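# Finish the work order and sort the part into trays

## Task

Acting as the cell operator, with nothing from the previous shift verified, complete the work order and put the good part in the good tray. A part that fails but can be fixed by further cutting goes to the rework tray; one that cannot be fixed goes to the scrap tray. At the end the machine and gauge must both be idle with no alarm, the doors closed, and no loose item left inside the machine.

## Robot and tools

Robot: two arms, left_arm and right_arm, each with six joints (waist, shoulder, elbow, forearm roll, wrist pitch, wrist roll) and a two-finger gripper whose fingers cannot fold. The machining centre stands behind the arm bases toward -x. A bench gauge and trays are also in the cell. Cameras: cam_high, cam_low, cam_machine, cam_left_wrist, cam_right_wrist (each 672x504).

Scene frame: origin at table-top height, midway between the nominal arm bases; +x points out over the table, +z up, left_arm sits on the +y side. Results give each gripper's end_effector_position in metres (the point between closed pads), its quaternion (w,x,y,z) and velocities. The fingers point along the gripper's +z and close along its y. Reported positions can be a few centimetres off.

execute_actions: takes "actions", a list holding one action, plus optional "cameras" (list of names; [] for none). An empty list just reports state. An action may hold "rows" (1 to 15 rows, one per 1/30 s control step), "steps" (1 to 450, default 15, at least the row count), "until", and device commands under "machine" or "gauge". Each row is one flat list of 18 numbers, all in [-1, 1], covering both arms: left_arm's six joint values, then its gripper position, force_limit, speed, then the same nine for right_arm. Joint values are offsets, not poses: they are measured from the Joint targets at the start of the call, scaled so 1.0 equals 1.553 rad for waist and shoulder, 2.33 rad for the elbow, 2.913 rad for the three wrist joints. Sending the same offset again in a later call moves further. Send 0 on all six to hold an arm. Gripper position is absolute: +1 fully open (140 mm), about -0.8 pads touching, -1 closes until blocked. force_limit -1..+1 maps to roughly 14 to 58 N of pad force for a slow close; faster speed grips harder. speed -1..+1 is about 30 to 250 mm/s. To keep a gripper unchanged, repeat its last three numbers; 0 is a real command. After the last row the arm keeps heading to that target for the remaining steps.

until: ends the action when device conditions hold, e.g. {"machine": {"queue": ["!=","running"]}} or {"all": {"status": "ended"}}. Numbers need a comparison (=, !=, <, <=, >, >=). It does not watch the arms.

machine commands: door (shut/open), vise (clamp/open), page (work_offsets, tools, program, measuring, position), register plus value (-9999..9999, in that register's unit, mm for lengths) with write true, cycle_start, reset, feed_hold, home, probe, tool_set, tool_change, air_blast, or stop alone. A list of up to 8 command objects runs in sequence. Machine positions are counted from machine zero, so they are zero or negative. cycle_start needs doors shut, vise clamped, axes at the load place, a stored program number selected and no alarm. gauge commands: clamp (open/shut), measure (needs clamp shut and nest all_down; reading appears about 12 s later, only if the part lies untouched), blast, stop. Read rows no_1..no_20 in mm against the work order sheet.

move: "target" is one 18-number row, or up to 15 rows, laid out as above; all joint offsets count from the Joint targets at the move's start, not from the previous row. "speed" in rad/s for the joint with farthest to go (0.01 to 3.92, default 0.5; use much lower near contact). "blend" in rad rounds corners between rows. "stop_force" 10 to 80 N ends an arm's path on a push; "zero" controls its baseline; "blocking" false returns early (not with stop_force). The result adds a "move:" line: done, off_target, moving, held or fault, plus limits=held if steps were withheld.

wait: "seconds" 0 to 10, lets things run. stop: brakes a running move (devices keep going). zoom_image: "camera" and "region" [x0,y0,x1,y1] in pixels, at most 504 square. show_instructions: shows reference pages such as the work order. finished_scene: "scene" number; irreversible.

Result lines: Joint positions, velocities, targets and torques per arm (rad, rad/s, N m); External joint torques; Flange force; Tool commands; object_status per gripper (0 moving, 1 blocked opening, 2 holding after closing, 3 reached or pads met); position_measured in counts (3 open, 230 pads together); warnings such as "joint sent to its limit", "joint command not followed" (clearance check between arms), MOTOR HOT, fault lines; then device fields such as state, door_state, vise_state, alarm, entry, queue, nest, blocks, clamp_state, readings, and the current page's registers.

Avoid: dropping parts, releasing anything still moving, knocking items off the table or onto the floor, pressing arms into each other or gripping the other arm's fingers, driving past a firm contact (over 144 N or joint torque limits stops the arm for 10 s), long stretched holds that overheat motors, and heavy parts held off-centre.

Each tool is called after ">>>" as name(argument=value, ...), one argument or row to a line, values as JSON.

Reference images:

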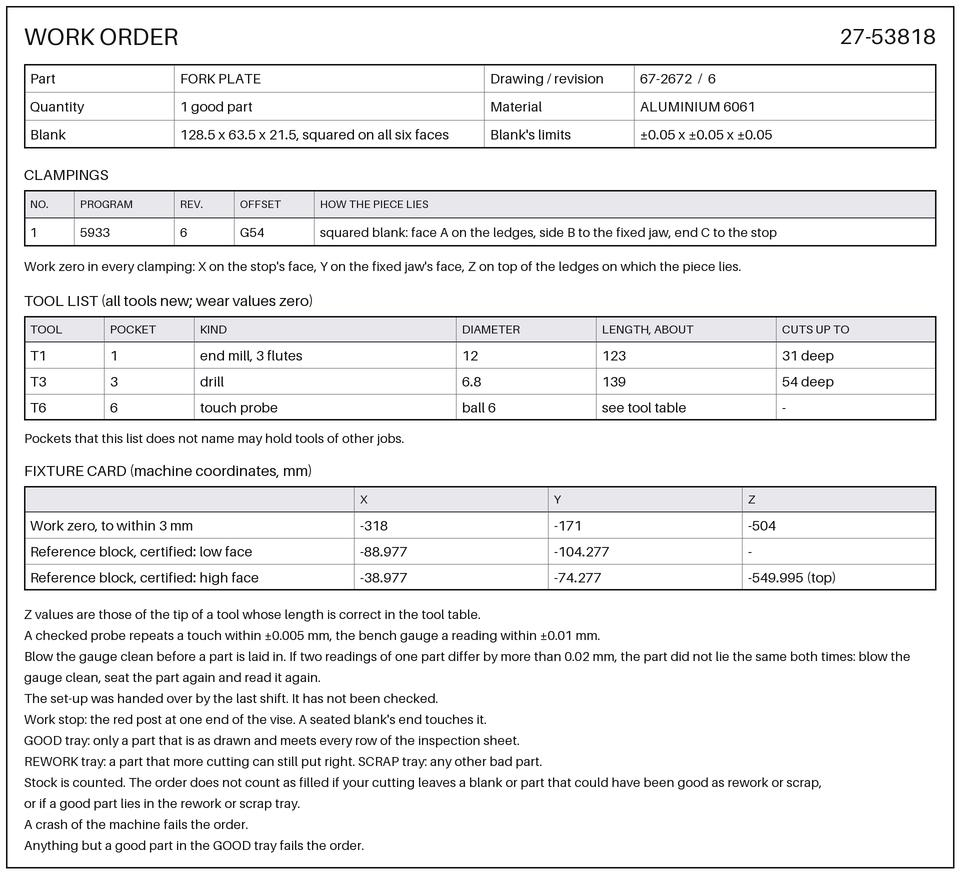

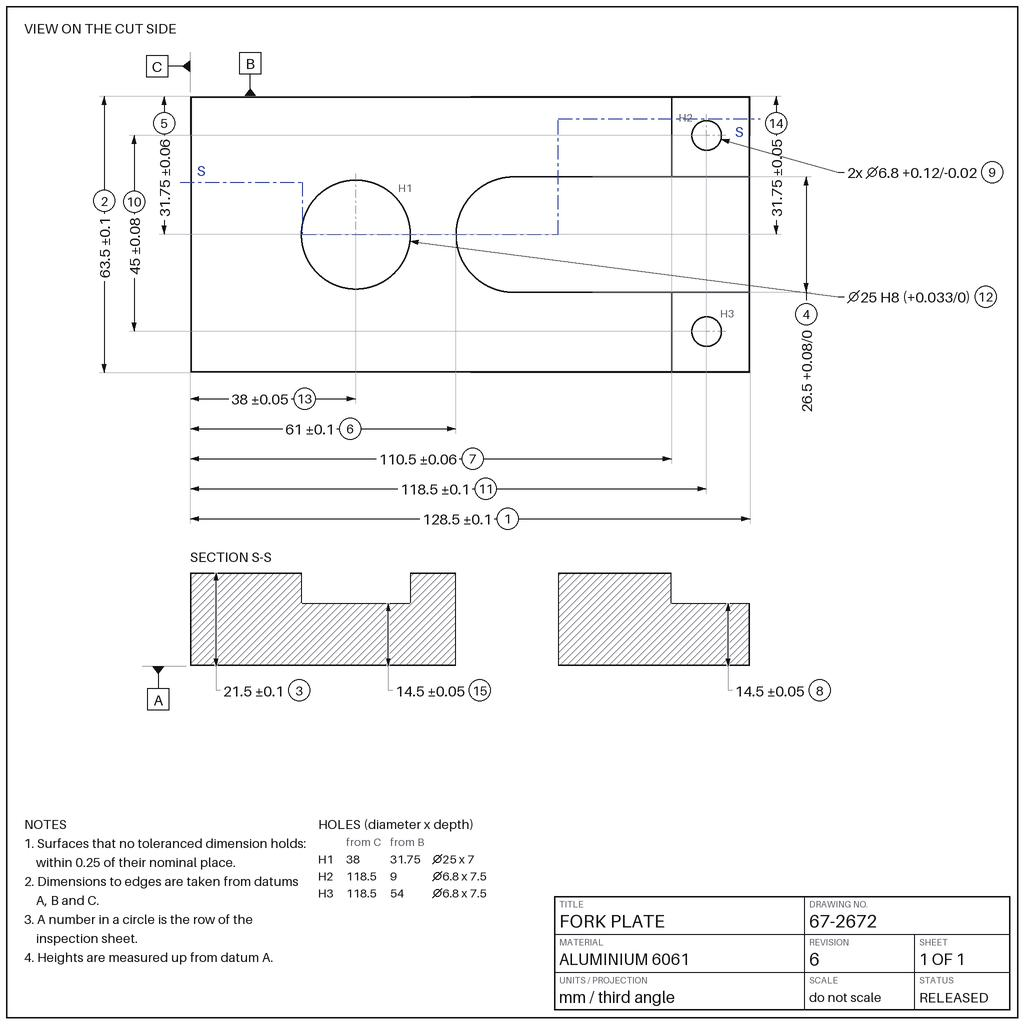

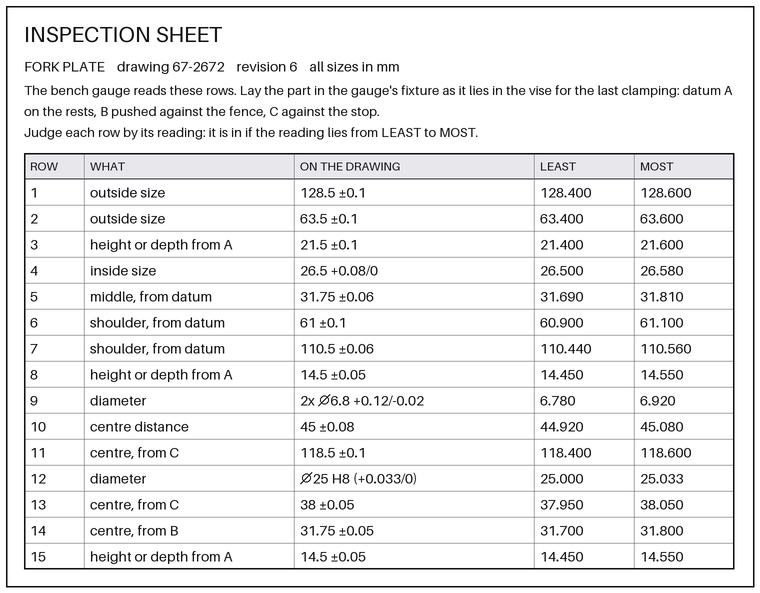

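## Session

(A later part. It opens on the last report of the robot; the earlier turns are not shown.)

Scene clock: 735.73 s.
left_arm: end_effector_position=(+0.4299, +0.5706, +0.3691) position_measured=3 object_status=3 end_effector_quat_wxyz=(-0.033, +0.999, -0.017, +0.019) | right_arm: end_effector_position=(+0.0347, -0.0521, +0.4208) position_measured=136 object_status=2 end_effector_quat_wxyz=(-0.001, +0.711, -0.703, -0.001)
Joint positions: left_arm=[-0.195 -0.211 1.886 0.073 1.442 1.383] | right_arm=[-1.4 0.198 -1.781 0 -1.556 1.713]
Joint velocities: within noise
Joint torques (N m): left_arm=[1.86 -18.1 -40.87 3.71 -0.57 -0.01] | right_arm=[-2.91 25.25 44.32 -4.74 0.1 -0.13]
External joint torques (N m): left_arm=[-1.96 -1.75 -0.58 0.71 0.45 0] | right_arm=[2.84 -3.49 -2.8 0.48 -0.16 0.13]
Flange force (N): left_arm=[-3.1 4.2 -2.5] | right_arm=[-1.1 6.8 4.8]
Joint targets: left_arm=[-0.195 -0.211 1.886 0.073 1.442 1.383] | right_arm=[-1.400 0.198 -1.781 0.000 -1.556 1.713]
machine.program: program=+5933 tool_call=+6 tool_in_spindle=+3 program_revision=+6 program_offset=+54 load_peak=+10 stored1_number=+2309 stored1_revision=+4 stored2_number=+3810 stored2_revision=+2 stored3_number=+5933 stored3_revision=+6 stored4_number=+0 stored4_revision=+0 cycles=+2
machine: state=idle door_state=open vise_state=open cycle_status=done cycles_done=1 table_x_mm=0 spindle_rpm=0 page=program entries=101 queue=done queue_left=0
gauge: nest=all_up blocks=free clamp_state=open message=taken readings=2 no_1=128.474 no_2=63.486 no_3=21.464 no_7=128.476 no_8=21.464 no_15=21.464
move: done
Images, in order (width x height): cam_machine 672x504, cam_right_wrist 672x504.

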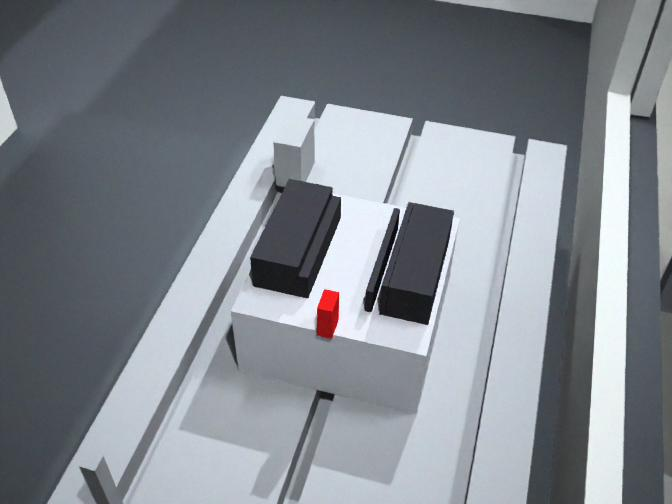

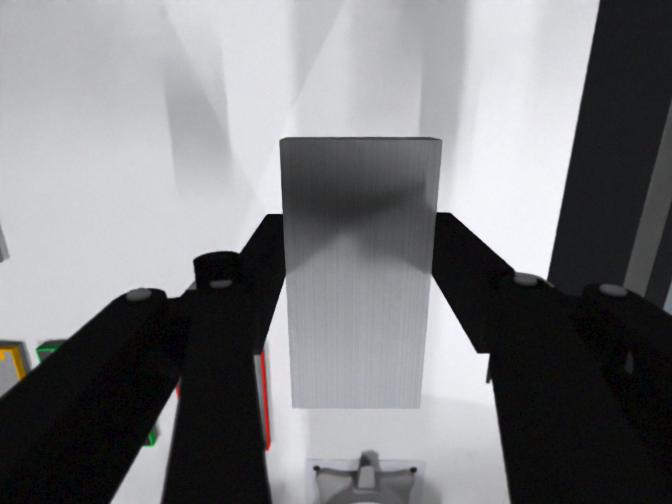

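>>> execute_actions(
  actions=[
    {"machine":{"door":"shut","page":"work_offsets"},"steps":1},
  ],
  cameras=[],
)

>>> move(
  target=[
    [0,0,0,0,0,0,1,1,1,-0.63701,-0.33499,0.06514,0,0.1256,-0.33995,-1,0,-1],
    [0,0,0,0,0,0,1,1,1,-0.63701,-0.37661,0.02758,0,0.17783,-0.33995,-1,0,-1],
  ],
  speed=[0.6,0.1],
  cameras=["cam_right_wrist"],
)

>>> zoom_image(
  camera="cam_right_wrist",
  region=[236, 60, 476, 240],
)

Scene clock: 743.83 s.
left_arm: end_effector_position=(+0.4299, +0.5706, +0.3691) position_measured=3 object_status=3 end_effector_quat_wxyz=(-0.033, +0.999, -0.017, +0.019) | right_arm: end_effector_position=(+0.0348, -0.0522, +0.4208) position_measured=136 object_status=2 end_effector_quat_wxyz=(-0.001, +0.711, -0.703, -0.001)
Joint positions: left_arm=[-0.195 -0.211 1.886 0.073 1.442 1.383] | right_arm=[-1.4 0.198 -1.781 0 -1.556 1.713]
Joint velocities: within noise
Joint torques (N m): left_arm=[1.75 -17.7 -40.88 3.64 -0.55 -0.12] | right_arm=[-2.05 26.29 44.35 -4.81 0.15 0.03]
External joint torques (N m): left_arm=[-1.87 -2.15 -0.58 0.79 0.43 0.12] | right_arm=[1.94 -4.71 -2.89 0.55 -0.21 -0.03]
Flange force (N): left_arm=[-3.7 3.7 -2.5] | right_arm=[-3.3 4.6 4.9]
Joint targets: left_arm=[-0.195 -0.211 1.886 0.073 1.442 1.383] | right_arm=[-1.400 0.198 -1.781 0.000 -1.556 1.713]
Tool commands: left_gripper/position=+1.0 left_gripper/force_limit=+1.0 left_gripper/speed=+1.0 right_gripper/position=-1.0 right_gripper/force_limit=+0.0 right_gripper/speed=-1.0
machine.work_offsets: g54_x=-317.832 g54_y=-171.237 g54_z=-502.796 g55_x=+0.000 g55_y=+0.000 g55_z=+0.000 g56_x=+0.000 g56_y=+0.000 g56_z=+0.000
machine: state=idle door_state=between vise_state=open cycle_status=done cycles_done=1 table_x_mm=0 spindle_rpm=0 page=work_offsets entries=101 queue=running queue_left=0
gauge: nest=all_up blocks=free clamp_state=open message=taken readings=2 no_1=128.474 no_2=63.486 no_3=21.464 no_7=128.476 no_8=21.464 no_15=21.464
No camera images: "cameras" was empty.

Scene clock: 747.47 s.
left_arm: end_effector_position=(+0.4299, +0.5706, +0.3691) position_measured=3 object_status=3 end_effector_quat_wxyz=(-0.033, +0.999, -0.017, +0.019) | right_arm: end_effector_position=(+0.6216, -0.0366, +0.1098) position_measured=136 object_status=2 end_effector_quat_wxyz=(+0.000, +0.711, -0.703, +0.000)
Joint positions: left_arm=[-0.195 -0.211 1.886 0.073 1.442 1.383] | right_arm=[-2.39 -0.387 -1.717 0 -1.038 0.723]
Joint velocities: within noise
Joint torques (N m): left_arm=[1.39 -18.02 -41.03 3.69 -0.54 -0.09] | right_arm=[-1.49 81.05 37.63 -4.25 0.11 -0.01]
External joint torques (N m): left_arm=[-1.47 -1.84 -0.41 0.73 0.42 0.09] | right_arm=[1.15 -6.33 -1.89 0.53 -0.16 0.01]
Flange force (N): left_arm=[-3.3 2.9 -2.1] | right_arm=[-4.4 -2.9 6.6]
Joint targets: left_arm=[-0.195 -0.211 1.886 0.073 1.442 1.383] | right_arm=[-2.390 -0.387 -1.717 0.000 -1.038 0.723]
machine.work_offsets: g54_x=-317.832 g54_y=-171.237 g54_z=-502.796 g55_x=+0.000 g55_y=+0.000 g55_z=+0.000 g56_x=+0.000 g56_y=+0.000 g56_z=+0.000
machine: state=idle door_state=shut vise_state=open cycle_status=done cycles_done=1 table_x_mm=0 spindle_rpm=0 page=work_offsets entries=101 queue=done queue_left=0
gauge: nest=all_up blocks=free clamp_state=open message=taken readings=2 no_1=128.474 no_2=63.486 no_3=21.464 no_7=128.476 no_8=21.464 no_15=21.464
move: done
Images, in order (width x height): cam_right_wrist 672x504.

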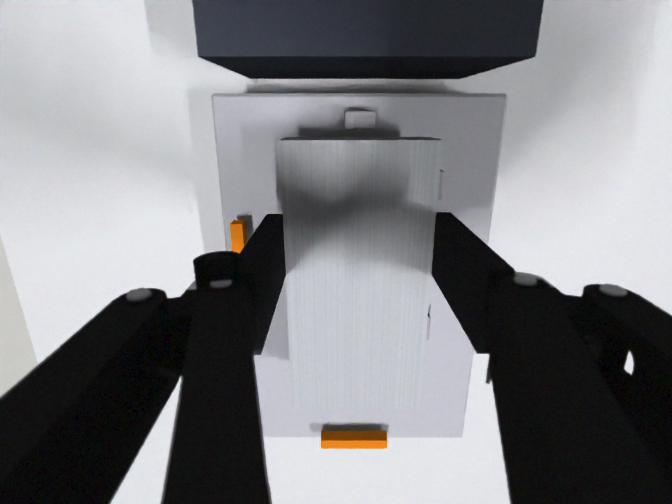

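Scaled by 2.100 from the camera's 672x504 image, which has a finer 960x720 frame.

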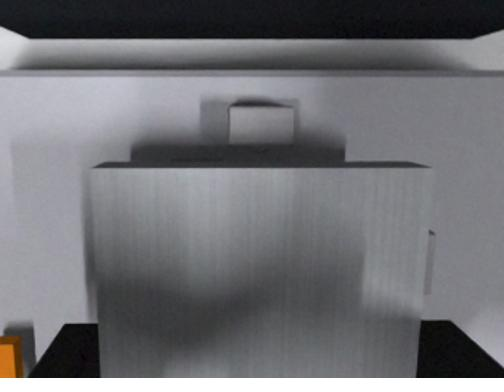

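>>> move(
  target=[0,0,0,0,0,0,1,1,1,0,-0.01101,-0.00703,0,0.01149,0,-1,0,-1],
  speed=0.014,
  stop_force=12,
  cameras=[],
)

>>> execute_actions(
  actions=[
    {"rows":[[0,0,0,0,0,0,1,1,1,0,0,0,0,0,0,0.15,0,-1]],"steps":42},
  ],
  cameras=[],
)

>>> move(
  target=[0,0,0,0,0,0,1,1,1,0,0.0500,0.0433,0,-0.0612,0,0.15,0,-1],
  speed=0.12,
  cameras=[],
)

>>> execute_actions(
  actions=[
    {"gauge":{"clamp":"shut"},"steps":150,"until":{"gauge":{"clamp_state":"shut"}}},
  ],
  cameras=[],
)

>>> execute_actions(
  actions=[
    {"gauge":{"measure":true},"steps":420,"until":{"gauge":{"readings":[">",2]}}},
  ],
  cameras=["cam_right_wrist"],
)

Scene clock: 758.73 s.
left_arm: end_effector_position=(+0.4299, +0.5706, +0.3691) position_measured=3 object_status=3 end_effector_quat_wxyz=(-0.033, +0.999, -0.017, +0.019) | right_arm: end_effector_position=(+0.6217, -0.0366, +0.0950) position_measured=136 object_status=2 end_effector_quat_wxyz=(+0.000, +0.711, -0.703, +0.000)
Joint positions: left_arm=[-0.195 -0.211 1.886 0.073 1.442 1.383] | right_arm=[-2.39 -0.4 -1.729 0 -1.013 0.723]
Joint velocities: within noise
Joint torques (N m): left_arm=[2.02 -18.13 -40.76 3.68 -0.56 -0.07] | right_arm=[-1.22 66.51 31.63 -3.77 2.31 -0.09]
External joint torques (N m): left_arm=[-2.11 -1.75 -0.69 0.74 0.44 0.07] | right_arm=[0.78 8.56 3.46 0.12 -2.36 0.09]
Flange force (N): left_arm=[-3.0 4.4 -2.7] | right_arm=[1.0 3.1 -14.1]
Joint targets: left_arm=[-0.195 -0.211 1.886 0.073 1.442 1.383] | right_arm=[-2.390 -0.400 -1.729 0.000 -1.013 0.723]
machine.work_offsets: g54_x=-317.832 g54_y=-171.237 g54_z=-502.796 g55_x=+0.000 g55_y=+0.000 g55_z=+0.000 g56_x=+0.000 g56_y=+0.000 g56_z=+0.000
machine: state=idle door_state=shut vise_state=open cycle_status=done cycles_done=1 table_x_mm=0 spindle_rpm=0 page=work_offsets entries=101 queue=done queue_left=0
gauge: nest=some_down blocks=free clamp_state=open message=taken readings=2 no_1=128.474 no_2=63.486 no_3=21.464 no_7=128.476 no_8=21.464 no_15=21.464
move: contact (right_arm)
No camera images: "cameras" was empty.

Scene clock: 760.33 s.
left_arm: end_effector_position=(+0.4299, +0.5706, +0.3691) position_measured=3 object_status=3 end_effector_quat_wxyz=(-0.033, +0.999, -0.017, +0.019) | right_arm: end_effector_position=(+0.6217, -0.0366, +0.0950) position_measured=110 object_status=3 end_effector_quat_wxyz=(+0.000, +0.711, -0.703, +0.000)
Joint positions: left_arm=[-0.195 -0.211 1.886 0.073 1.442 1.383] | right_arm=[-2.39 -0.4 -1.729 0 -1.013 0.723]
Joint velocities: within noise
Joint torques (N m): left_arm=[1.83 -18.01 -40.95 3.7 -0.54 -0.08] | right_arm=[-2 78.71 35.27 -4.14 0.04 0.01]
External joint torques (N m): left_arm=[-1.91 -1.88 -0.5 0.72 0.42 0.07] | right_arm=[1.64 -3.24 -0.06 0.48 -0.09 -0.01]
Flange force (N): left_arm=[-3.4 3.9 -2.3] | right_arm=[-4.5 -2.0 2.7]
Joint targets: left_arm=[-0.195 -0.211 1.886 0.073 1.442 1.383] | right_arm=[-2.390 -0.400 -1.729 0.000 -1.013 0.723]
machine.work_offsets: g54_x=-317.832 g54_y=-171.237 g54_z=-502.796 g55_x=+0.000 g55_y=+0.000 g55_z=+0.000 g56_x=+0.000 g56_y=+0.000 g56_z=+0.000
machine: state=idle door_state=shut vise_state=open cycle_status=done cycles_done=1 table_x_mm=0 spindle_rpm=0 page=work_offsets entries=101 queue=done queue_left=0
gauge: nest=some_down blocks=free clamp_state=open message=taken readings=2 no_1=128.474 no_2=63.486 no_3=21.464 no_7=128.476 no_8=21.464 no_15=21.464
No camera images: "cameras" was empty.

Scene clock: 762.20 s.
left_arm: end_effector_position=(+0.4299, +0.5706, +0.3691) position_measured=3 object_status=3 end_effector_quat_wxyz=(-0.033, +0.999, -0.017, +0.019) | right_arm: end_effector_position=(+0.6218, -0.0365, +0.2009) position_measured=110 object_status=3 end_effector_quat_wxyz=(+0.000, +0.711, -0.703, +0.000)
Joint positions: left_arm=[-0.195 -0.211 1.886 0.073 1.442 1.383] | right_arm=[-2.39 -0.322 -1.628 0 -1.191 0.723]
Joint velocities: within noise
Joint torques (N m): left_arm=[1.54 -17.69 -40.95 3.68 -0.56 -0.07] | right_arm=[-1.81 74.13 38.11 -4.53 -0.18 -0.09]
External joint torques (N m): left_arm=[-1.62 -2.17 -0.51 0.74 0.44 0.06] | right_arm=[1.69 -2.76 0.47 0.53 0.14 0.09]
Flange force (N): left_arm=[-3.8 3.3 -2.4] | right_arm=[-5.0 -2.3 1.4]
Joint targets: left_arm=[-0.195 -0.211 1.886 0.073 1.442 1.383] | right_arm=[-2.390 -0.322 -1.628 0.000 -1.191 0.723]
machine.work_offsets: g54_x=-317.832 g54_y=-171.237 g54_z=-502.796 g55_x=+0.000 g55_y=+0.000 g55_z=+0.000 g56_x=+0.000 g56_y=+0.000 g56_z=+0.000
machine: state=idle door_state=shut vise_state=open cycle_status=done cycles_done=1 table_x_mm=0 spindle_rpm=0 page=work_offsets entries=101 queue=done queue_left=0
gauge: nest=some_down blocks=free clamp_state=open message=taken readings=2 no_1=128.474 no_2=63.486 no_3=21.464 no_7=128.476 no_8=21.464 no_15=21.464
move: done
No camera images: "cameras" was empty.

Scene clock: 765.63 s.
left_arm: end_effector_position=(+0.4299, +0.5706, +0.3691) position_measured=3 object_status=3 end_effector_quat_wxyz=(-0.033, +0.999, -0.017, +0.019) | right_arm: end_effector_position=(+0.6218, -0.0365, +0.2010) position_measured=110 object_status=3 end_effector_quat_wxyz=(+0.000, +0.711, -0.703, +0.000)
Joint positions: left_arm=[-0.195 -0.211 1.886 0.073 1.442 1.383] | right_arm=[-2.39 -0.322 -1.628 0 -1.191 0.723]
Joint velocities: within noise
Joint torques (N m): left_arm=[1.64 -17.73 -41 3.69 -0.49 -0.1] | right_arm=[-1.43 73.67 38.49 -4.6 -0.03 -0.04]
External joint torques (N m): left_arm=[-1.72 -2.19 -0.45 0.73 0.38 0.1] | right_arm=[1.24 -2.12 0.17 0.59 -0.01 0.04]
Flange force (N): left_arm=[-3.9 3.4 -2.2] | right_arm=[-3.6 -1.6 1.1]
Joint targets: left_arm=[-0.195 -0.211 1.886 0.073 1.442 1.383] | right_arm=[-2.390 -0.322 -1.628 0.000 -1.191 0.723]
Tool commands: left_gripper/position=+1.0 left_gripper/force_limit=+1.0 left_gripper/speed=+1.0 right_gripper/position=+0.15 right_gripper/force_limit=+0.0 right_gripper/speed=-1.0
machine.work_offsets: g54_x=-317.832 g54_y=-171.237 g54_z=-502.796 g55_x=+0.000 g55_y=+0.000 g55_z=+0.000 g56_x=+0.000 g56_y=+0.000 g56_z=+0.000
machine: state=idle door_state=shut vise_state=open cycle_status=done cycles_done=1 table_x_mm=0 spindle_rpm=0 page=work_offsets entries=101 queue=done queue_left=0
gauge: nest=all_down blocks=all clamp_state=shut message=taken readings=2 no_1=128.474 no_2=63.486 no_3=21.464 no_7=128.476 no_8=21.464 no_15=21.464
No camera images: "cameras" was empty.

Scene clock: 777.83 s.
left_arm: end_effector_position=(+0.4299, +0.5706, +0.3691) position_measured=3 object_status=3 end_effector_quat_wxyz=(-0.033, +0.999, -0.017, +0.019) | right_arm: end_effector_position=(+0.6217, -0.0365, +0.2010) position_measured=110 object_status=3 end_effector_quat_wxyz=(+0.000, +0.711, -0.703, +0.000)
Joint positions: left_arm=[-0.195 -0.211 1.886 0.073 1.442 1.383] | right_arm=[-2.39 -0.322 -1.628 0 -1.191 0.723]
Joint velocities: within noise
Joint torques (N m): left_arm=[1.7 -17.86 -40.96 3.69 -0.55 -0.1] | right_arm=[-2.03 73.87 38.3 -4.53 0.04 0]
External joint torques (N m): left_arm=[-1.8 -2.02 -0.5 0.74 0.43 0.1] | right_arm=[1.73 -2.8 0.23 0.52 -0.08 0]
Flange force (N): left_arm=[-3.6 3.6 -2.4] | right_arm=[-4.8 -2.1 1.3]
Joint targets: left_arm=[-0.195 -0.211 1.886 0.073 1.442 1.383] | right_arm=[-2.390 -0.322 -1.628 0.000 -1.191 0.723]
Tool commands: left_gripper/position=+1.0 left_gripper/force_limit=+1.0 left_gripper/speed=+1.0 right_gripper/position=+0.15 right_gripper/force_limit=+0.0 right_gripper/speed=-1.0
machine.work_offsets: g54_x=-317.832 g54_y=-171.237 g54_z=-502.796 g55_x=+0.000 g55_y=+0.000 g55_z=+0.000 g56_x=+0.000 g56_y=+0.000 g56_z=+0.000
machine: state=idle door_state=shut vise_state=open cycle_status=done cycles_done=1 table_x_mm=0 spindle_rpm=0 page=work_offsets entries=101 queue=done queue_left=0
gauge: nest=all_down blocks=all clamp_state=shut message=taken readings=3 no_1=128.474 no_2=63.493 no_3=21.466 no_4=26.534 no_5=31.749 no_6=60.994 no_7=110.502 no_8=14.485 no_9=6.804 no_10=44.999 no_11=118.502 no_12=25.012 no_13=38.000 no_14=31.750 no_15=14.487
Images, in order (width x height): cam_right_wrist 672x504.

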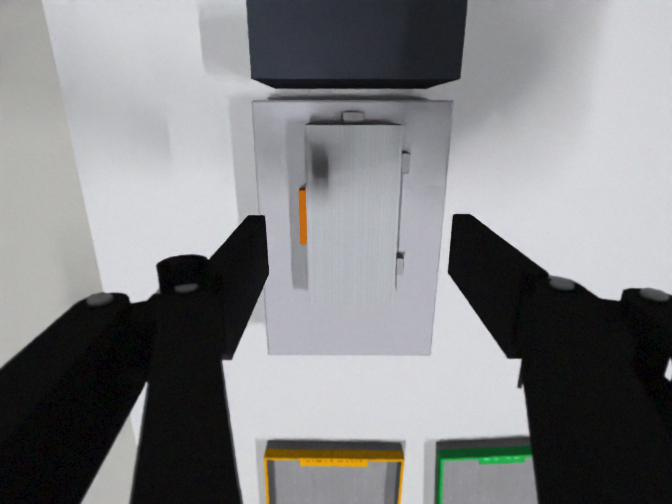

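>>> execute_actions(
  actions=[
    {"gauge":{"clamp":"open"},"machine":{"vise":"clamp"},"steps":90,"until":{"gauge":{"clamp_state":"open"}}},
  ],
  cameras=[],
)

>>> move(
  target=[0,0,0,0,0,0,1,1,1,0.0008,-0.0492,-0.0446,0,0.0617,0.0004,0.15,0,-1],
  speed=0.12,
  stop_force=15,
  cameras=[],
)

>>> execute_actions(
  actions=[
    {"rows":[[0,0,0,0,0,0,1,1,1,0,0,0,0,0,0,-1,0,-1]],"steps":40},
  ],
  cameras=["cam_right_wrist"],
)

Scene clock: 788.33 s.
left_arm: end_effector_position=(+0.4299, +0.5706, +0.3691) position_measured=3 object_status=3 end_effector_quat_wxyz=(-0.033, +0.999, -0.017, +0.019) | right_arm: end_effector_position=(+0.6217, -0.0365, +0.2010) position_measured=110 object_status=3 end_effector_quat_wxyz=(+0.000, +0.711, -0.703, +0.000)
Joint positions: left_arm=[-0.195 -0.211 1.886 0.073 1.442 1.383] | right_arm=[-2.39 -0.322 -1.628 0 -1.191 0.723]
Joint velocities: within noise
Joint torques (N m): left_arm=[1.54 -18.26 -41.01 3.7 -0.53 -0.09] | right_arm=[-2.13 74.79 38.46 -4.45 -0.02 0.03]
External joint torques (N m): left_arm=[-1.63 -1.59 -0.44 0.73 0.41 0.09] | right_arm=[1.81 -3.85 -0.03 0.47 -0.02 -0.03]
Flange force (N): left_arm=[-2.9 3.3 -2.1] | right_arm=[-5.5 -2.8 2.3]
Joint targets: left_arm=[-0.195 -0.211 1.886 0.073 1.442 1.383] | right_arm=[-2.390 -0.322 -1.628 0.000 -1.191 0.723]
Tool commands: left_gripper/position=+1.0 left_gripper/force_limit=+1.0 left_gripper/speed=+1.0 right_gripper/position=+0.15 right_gripper/force_limit=+0.0 right_gripper/speed=-1.0
machine.work_offsets: g54_x=-317.832 g54_y=-171.237 g54_z=-502.796 g55_x=+0.000 g55_y=+0.000 g55_z=+0.000 g56_x=+0.000 g56_y=+0.000 g56_z=+0.000
machine: state=idle door_state=shut vise_state=closed_empty cycle_status=done cycles_done=1 table_x_mm=0 spindle_rpm=0 page=work_offsets entries=101 queue=done queue_left=0
gauge: nest=all_down blocks=all clamp_state=between message=taken readings=3 no_1=128.474 no_2=63.493 no_3=21.466 no_4=26.534 no_5=31.749 no_6=60.994 no_7=110.502 no_8=14.485 no_9=6.804 no_10=44.999 no_11=118.502 no_12=25.012 no_13=38.000 no_14=31.750 no_15=14.487
No camera images: "cameras" was empty.

Scene clock: 790.70 s.
left_arm: end_effector_position=(+0.4299, +0.5706, +0.3691) position_measured=3 object_status=3 end_effector_quat_wxyz=(-0.033, +0.999, -0.017, +0.019) | right_arm: end_effector_position=(+0.6201, -0.0368, +0.0945) position_measured=110 object_status=3 end_effector_quat_wxyz=(+0.000, +0.711, -0.703, +0.000)
Joint positions: left_arm=[-0.195 -0.211 1.886 0.073 1.442 1.383] | right_arm=[-2.388 -0.399 -1.732 0 -1.012 0.724]
Joint velocities: within noise
Joint torques (N m): left_arm=[1.78 -18.23 -41.06 3.62 -0.51 -0.07] | right_arm=[-1.77 78.35 35.15 -4.17 0.05 -0.05]
External joint torques (N m): left_arm=[-1.83 -1.67 -0.42 0.81 0.39 0.07] | right_arm=[1.48 -3.35 -0.08 0.53 -0.09 0.05]
Flange force (N): left_arm=[-3.1 3.8 -2.1] | right_arm=[-4.4 -2.1 2.8]
Joint targets: left_arm=[-0.195 -0.211 1.886 0.073 1.442 1.383] | right_arm=[-2.388 -0.399 -1.732 0.000 -1.012 0.724]
machine.work_offsets: g54_x=-317.832 g54_y=-171.237 g54_z=-502.796 g55_x=+0.000 g55_y=+0.000 g55_z=+0.000 g56_x=+0.000 g56_y=+0.000 g56_z=+0.000
machine: state=idle door_state=shut vise_state=closed_empty cycle_status=done cycles_done=1 table_x_mm=0 spindle_rpm=0 page=work_offsets entries=101 queue=done queue_left=0
gauge: nest=all_down blocks=all clamp_state=open message=taken readings=3 no_1=128.474 no_2=63.493 no_3=21.466 no_4=26.534 no_5=31.749 no_6=60.994 no_7=110.502 no_8=14.485 no_9=6.804 no_10=44.999 no_11=118.502 no_12=25.012 no_13=38.000 no_14=31.750 no_15=14.487
move: done
No camera images: "cameras" was empty.

Scene clock: 792.23 s.
left_arm: end_effector_position=(+0.4299, +0.5706, +0.3691) position_measured=3 object_status=3 end_effector_quat_wxyz=(-0.033, +0.999, -0.017, +0.019) | right_arm: end_effector_position=(+0.6201, -0.0368, +0.0945) position_measured=136 object_status=2 end_effector_quat_wxyz=(+0.000, +0.711, -0.703, +0.000)
Joint positions: left_arm=[-0.195 -0.211 1.886 0.073 1.442 1.383] | right_arm=[-2.388 -0.399 -1.732 0 -1.012 0.724]
Joint velocities: within noise
Joint torques (N m): left_arm=[1.38 -17.77 -40.95 3.72 -0.52 -0.04] | right_arm=[3.87 61.25 25.82 -2.54 0.97 -0.67]
External joint torques (N m): left_arm=[-1.49 -2.07 -0.49 0.7 0.4 0.04] | right_arm=[-4.34 14.13 9.36 -1.11 -1.02 0.67]
Flange force (N): left_arm=[-3.6 3.0 -2.2] | right_arm=[3.4 -3.9 -21.5]
Joint targets: left_arm=[-0.195 -0.211 1.886 0.073 1.442 1.383] | right_arm=[-2.388 -0.399 -1.732 0.000 -1.012 0.724]
machine.work_offsets: g54_x=-317.832 g54_y=-171.237 g54_z=-502.796 g55_x=+0.000 g55_y=+0.000 g55_z=+0.000 g56_x=+0.000 g56_y=+0.000 g56_z=+0.000
machine: state=idle door_state=shut vise_state=closed_empty cycle_status=done cycles_done=1 table_x_mm=0 spindle_rpm=0 page=work_offsets entries=101 queue=done queue_left=0
gauge: nest=all_down blocks=all clamp_state=open message=taken readings=3 no_1=128.474 no_2=63.493 no_3=21.466 no_4=26.534 no_5=31.749 no_6=60.994 no_7=110.502 no_8=14.485 no_9=6.804 no_10=44.999 no_11=118.502 no_12=25.012 no_13=38.000 no_14=31.750 no_15=14.487
Images, in order (width x height): cam_right_wrist 672x504.

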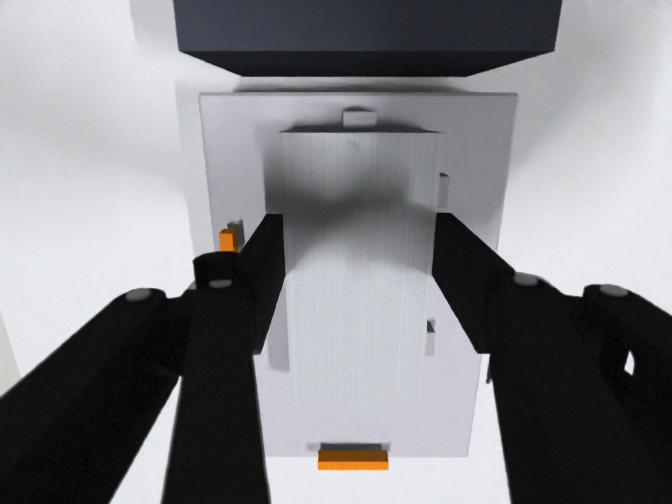

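>>> move(
  target=[
    [0,0,0,0,0,0,1,1,1,0,0.0492,0.0446,0,-0.0617,0,-1,0,-1],
    [0,0,0,0,0,0,1,1,1,0.2796,-0.1366,0.2329,0,-0.1132,0.1490,-1,0,-1],
  ],
  speed=[0.1,0.4],
  cameras=["cam_right_wrist"],
)

Scene clock: 801.83 s.
left_arm: end_effector_position=(+0.4299, +0.5706, +0.3691) position_measured=3 object_status=3 end_effector_quat_wxyz=(-0.033, +0.999, -0.017, +0.019) | right_arm: end_effector_position=(+0.4507, +0.3247, +0.2008) position_measured=136 object_status=2 end_effector_quat_wxyz=(+0.000, +0.711, -0.703, +0.000)
Joint positions: left_arm=[-0.195 -0.211 1.886 0.073 1.442 1.383] | right_arm=[-1.954 -0.611 -1.189 0 -1.341 1.158]
Joint velocities: within noise
Joint torques (N m): left_arm=[1.96 -18.18 -40.91 3.65 -0.54 -0.12] | right_arm=[-2.1 106.34 42.16 -4.7 0.11 0.1]
External joint torques (N m): left_arm=[-2.02 -1.75 -0.55 0.78 0.42 0.11] | right_arm=[1.79 -7.03 -1.83 0.54 -0.17 -0.1]
Flange force (N): left_arm=[-3.1 4.1 -2.4] | right_arm=[-7.0 -1.3 4.7]
Joint targets: left_arm=[-0.195 -0.211 1.886 0.073 1.442 1.383] | right_arm=[-1.954 -0.611 -1.189 0.000 -1.341 1.158]
machine.work_offsets: g54_x=-317.832 g54_y=-171.237 g54_z=-502.796 g55_x=+0.000 g55_y=+0.000 g55_z=+0.000 g56_x=+0.000 g56_y=+0.000 g56_z=+0.000
machine: state=idle door_state=shut vise_state=closed_empty cycle_status=done cycles_done=1 table_x_mm=0 spindle_rpm=0 page=work_offsets entries=101 queue=done queue_left=0
gauge: nest=all_up blocks=free clamp_state=open message=taken readings=3 no_1=128.474 no_2=63.493 no_3=21.466 no_4=26.534 no_5=31.749 no_6=60.994 no_7=110.502 no_8=14.485 no_9=6.804 no_10=44.999 no_11=118.502 no_12=25.012 no_13=38.000 no_14=31.750 no_15=14.487
move: done
Images, in order (width x height): cam_right_wrist 672x504.

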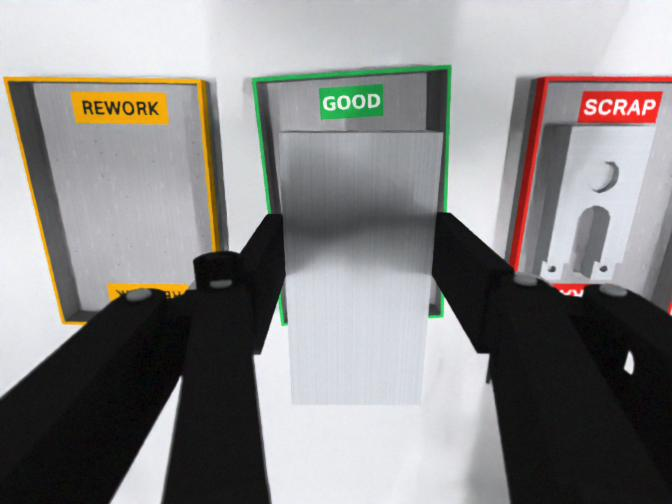

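>>> move(
  target=[
    [0,0,0,0,0,0,1,1,1,-0.00425,-0.04878,-0.05026,0,0.06621,-0.0023,-1,0,-1],
    [0,0,0,0,0,0,1,1,1,-0.00425,-0.06115,-0.05844,0,0.07935,-0.0023,-1,0,-1],
  ],
  speed=[0.12,0.018],
  stop_force=13,
  cameras=["cam_right_wrist"],
)

Scene clock: 813.07 s.
left_arm: end_effector_position=(+0.4299, +0.5706, +0.3691) position_measured=3 object_status=3 end_effector_quat_wxyz=(-0.033, +0.999, -0.017, +0.019) | right_arm: end_effector_position=(+0.4572, +0.3251, +0.0471) position_measured=136 object_status=2 end_effector_quat_wxyz=(+0.000, +0.711, -0.703, +0.000)
Joint positions: left_arm=[-0.195 -0.211 1.886 0.073 1.442 1.383] | right_arm=[-1.961 -0.703 -1.323 0 -1.115 1.152]
Joint velocities: within noise
Joint torques (N m): left_arm=[1.78 -18.31 -40.99 3.63 -0.52 -0.08] | right_arm=[-2.33 84.19 27.62 -4.52 2.19 0.06]
External joint torques (N m): left_arm=[-1.88 -1.58 -0.47 0.79 0.4 0.08] | right_arm=[2.31 19.68 9.65 0.67 -2.24 -0.06]
Flange force (N): left_arm=[-2.9 3.9 -2.2] | right_arm=[-0.3 2.6 -24.1]
Joint targets: left_arm=[-0.195 -0.211 1.886 0.073 1.442 1.383] | right_arm=[-1.961 -0.703 -1.323 0.000 -1.115 1.152]
machine.work_offsets: g54_x=-317.832 g54_y=-171.237 g54_z=-502.796 g55_x=+0.000 g55_y=+0.000 g55_z=+0.000 g56_x=+0.000 g56_y=+0.000 g56_z=+0.000
machine: state=idle door_state=shut vise_state=closed_empty cycle_status=done cycles_done=1 table_x_mm=0 spindle_rpm=0 page=work_offsets entries=101 queue=done queue_left=0
gauge: nest=all_up blocks=free clamp_state=open message=taken readings=3 no_1=128.474 no_2=63.493 no_3=21.466 no_4=26.534 no_5=31.749 no_6=60.994 no_7=110.502 no_8=14.485 no_9=6.804 no_10=44.999 no_11=118.502 no_12=25.012 no_13=38.000 no_14=31.750 no_15=14.487
move: contact (right_arm); path passed 1 of 2 targets
Images, in order (width x height): cam_right_wrist 672x504.

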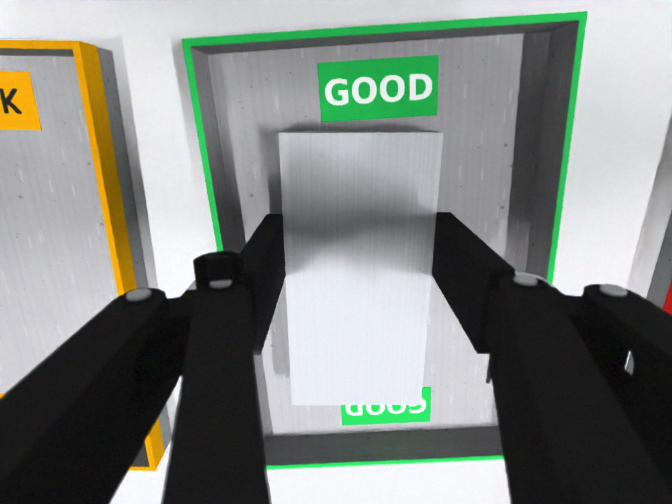

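>>> execute_actions(
  actions=[
    {"rows":[[0,0,0,0,0,0,1,1,1,0,0,0,0,0,0,0.12,0,-1]],"steps":42},
  ],
  cameras=[],
)

>>> move(
  target=[
    [0,0,0,0,0,0,1,1,1,0,0.0609,0.0584,0,-0.0792,0,0.12,0,-1],
    [0,0,0,0,0,0,1,1,1,-0.1,0.18,-0.03,0,-0.0792,-0.05,0.12,0,-1],
  ],
  speed=[0.12,0.4],
  cameras=["cam_right_wrist","cam_high","cam_machine"],
)

Scene clock: 817.83 s.
left_arm: end_effector_position=(+0.4299, +0.5706, +0.3691) position_measured=3 object_status=3 end_effector_quat_wxyz=(-0.033, +0.999, -0.017, +0.019) | right_arm: end_effector_position=(+0.4572, +0.3251, +0.0471) position_measured=114 object_status=3 end_effector_quat_wxyz=(+0.000, +0.711, -0.703, +0.000)
Joint positions: left_arm=[-0.195 -0.211 1.886 0.073 1.442 1.383] | right_arm=[-1.961 -0.703 -1.323 0 -1.115 1.152]
Joint velocities: within noise
Joint torques (N m): left_arm=[1.77 -18.11 -40.87 3.67 -0.61 -0.13] | right_arm=[-1.93 107.45 37.44 -4.39 -0.01 0.06]
External joint torques (N m): left_arm=[-1.86 -1.75 -0.58 0.76 0.49 0.12] | right_arm=[1.14 -3.38 -0.15 0.53 -0.04 -0.06]
Flange force (N): left_arm=[-3.0 3.7 -2.6] | right_arm=[-4.7 -1.0 2.5]
Joint targets: left_arm=[-0.195 -0.211 1.886 0.073 1.442 1.383] | right_arm=[-1.961 -0.703 -1.323 0.000 -1.115 1.152]
machine.work_offsets: g54_x=-317.832 g54_y=-171.237 g54_z=-502.796 g55_x=+0.000 g55_y=+0.000 g55_z=+0.000 g56_x=+0.000 g56_y=+0.000 g56_z=+0.000
machine: state=idle door_state=shut vise_state=closed_empty cycle_status=done cycles_done=1 table_x_mm=0 spindle_rpm=0 page=work_offsets entries=101 queue=done queue_left=0
gauge: nest=all_up blocks=free clamp_state=open message=taken readings=3 no_1=128.474 no_2=63.493 no_3=21.466 no_4=26.534 no_5=31.749 no_6=60.994 no_7=110.502 no_8=14.485 no_9=6.804 no_10=44.999 no_11=118.502 no_12=25.012 no_13=38.000 no_14=31.750 no_15=14.487
No camera images: "cameras" was empty.

Scene clock: 820.77 s.
left_arm: end_effector_position=(+0.4299, +0.5706, +0.3691) position_measured=3 object_status=3 end_effector_quat_wxyz=(-0.033, +0.999, -0.017, +0.019) | right_arm: end_effector_position=(+0.5183, +0.1596, +0.2493) position_measured=114 object_status=3 end_effector_quat_wxyz=(+0.010, +0.708, -0.706, +0.002)
Joint positions: left_arm=[-0.195 -0.211 1.886 0.073 1.442 1.383] | right_arm=[-2.116 -0.424 -1.393 0 -1.346 1.006]
Joint velocities: within noise
Joint torques (N m): left_arm=[2.03 -18.02 -41.05 3.64 -0.55 -0.04] | right_arm=[-3.82 85.68 40.08 -4.69 0.01 0.1]
External joint torques (N m): left_arm=[-2.12 -1.88 -0.4 0.78 0.43 0.04] | right_arm=[3.44 -3.29 0.08 0.52 -0.11 -0.1]
Flange force (N): left_arm=[-3.6 4.5 -2.2] | right_arm=[-6.8 0.4 0.9]
Joint targets: left_arm=[-0.195 -0.211 1.886 0.073 1.442 1.383] | right_arm=[-2.116 -0.424 -1.393 0.000 -1.346 1.006]
machine.work_offsets: g54_x=-317.832 g54_y=-171.237 g54_z=-502.796 g55_x=+0.000 g55_y=+0.000 g55_z=+0.000 g56_x=+0.000 g56_y=+0.000 g56_z=+0.000
machine: state=idle door_state=shut vise_state=closed_empty cycle_status=done cycles_done=1 table_x_mm=0 spindle_rpm=0 page=work_offsets entries=101 queue=done queue_left=0
gauge: nest=all_up blocks=free clamp_state=open message=taken readings=3 no_1=128.474 no_2=63.493 no_3=21.466 no_4=26.534 no_5=31.749 no_6=60.994 no_7=110.502 no_8=14.485 no_9=6.804 no_10=44.999 no_11=118.502 no_12=25.012 no_13=38.000 no_14=31.750 no_15=14.487
move: done
Images, in order (width x height): cam_high 672x504, cam_machine 672x504, cam_right_wrist 672x504.

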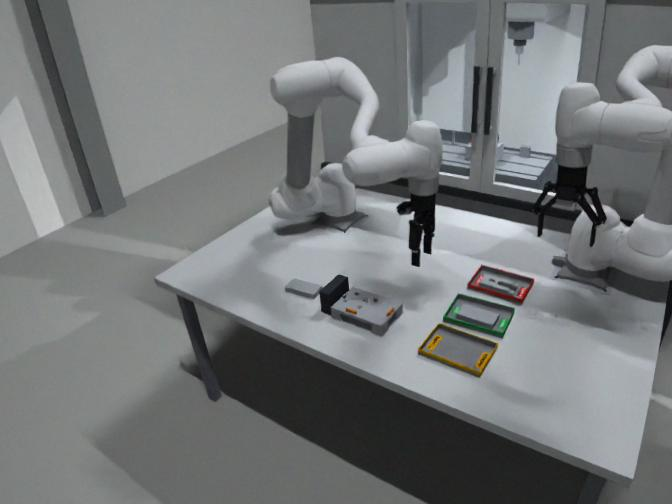

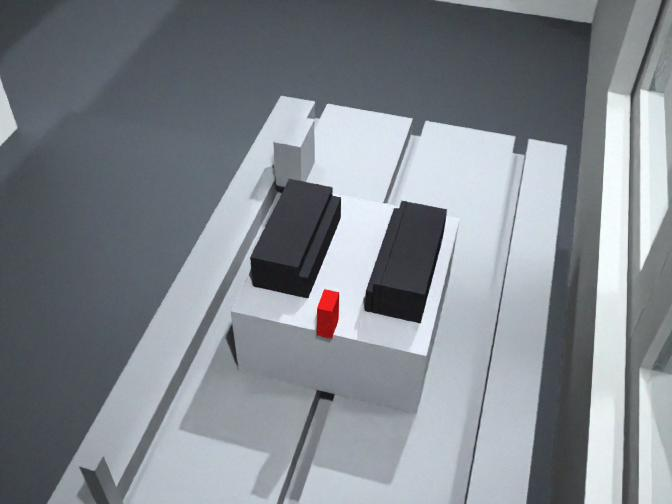

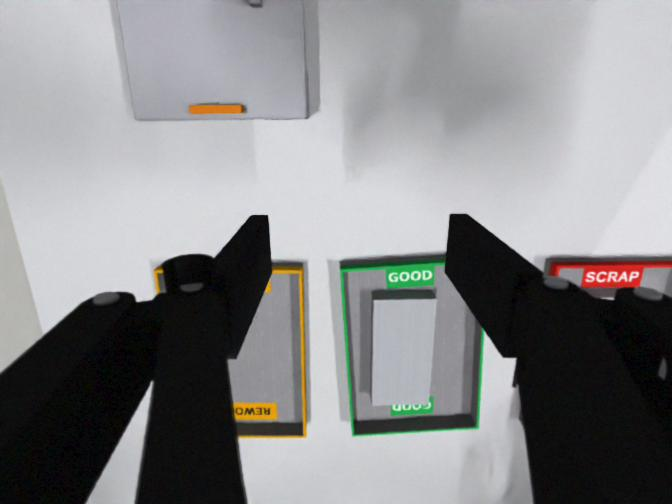

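>>> finished_scene(
  scene=2,
)

The scene is finished: the task was done.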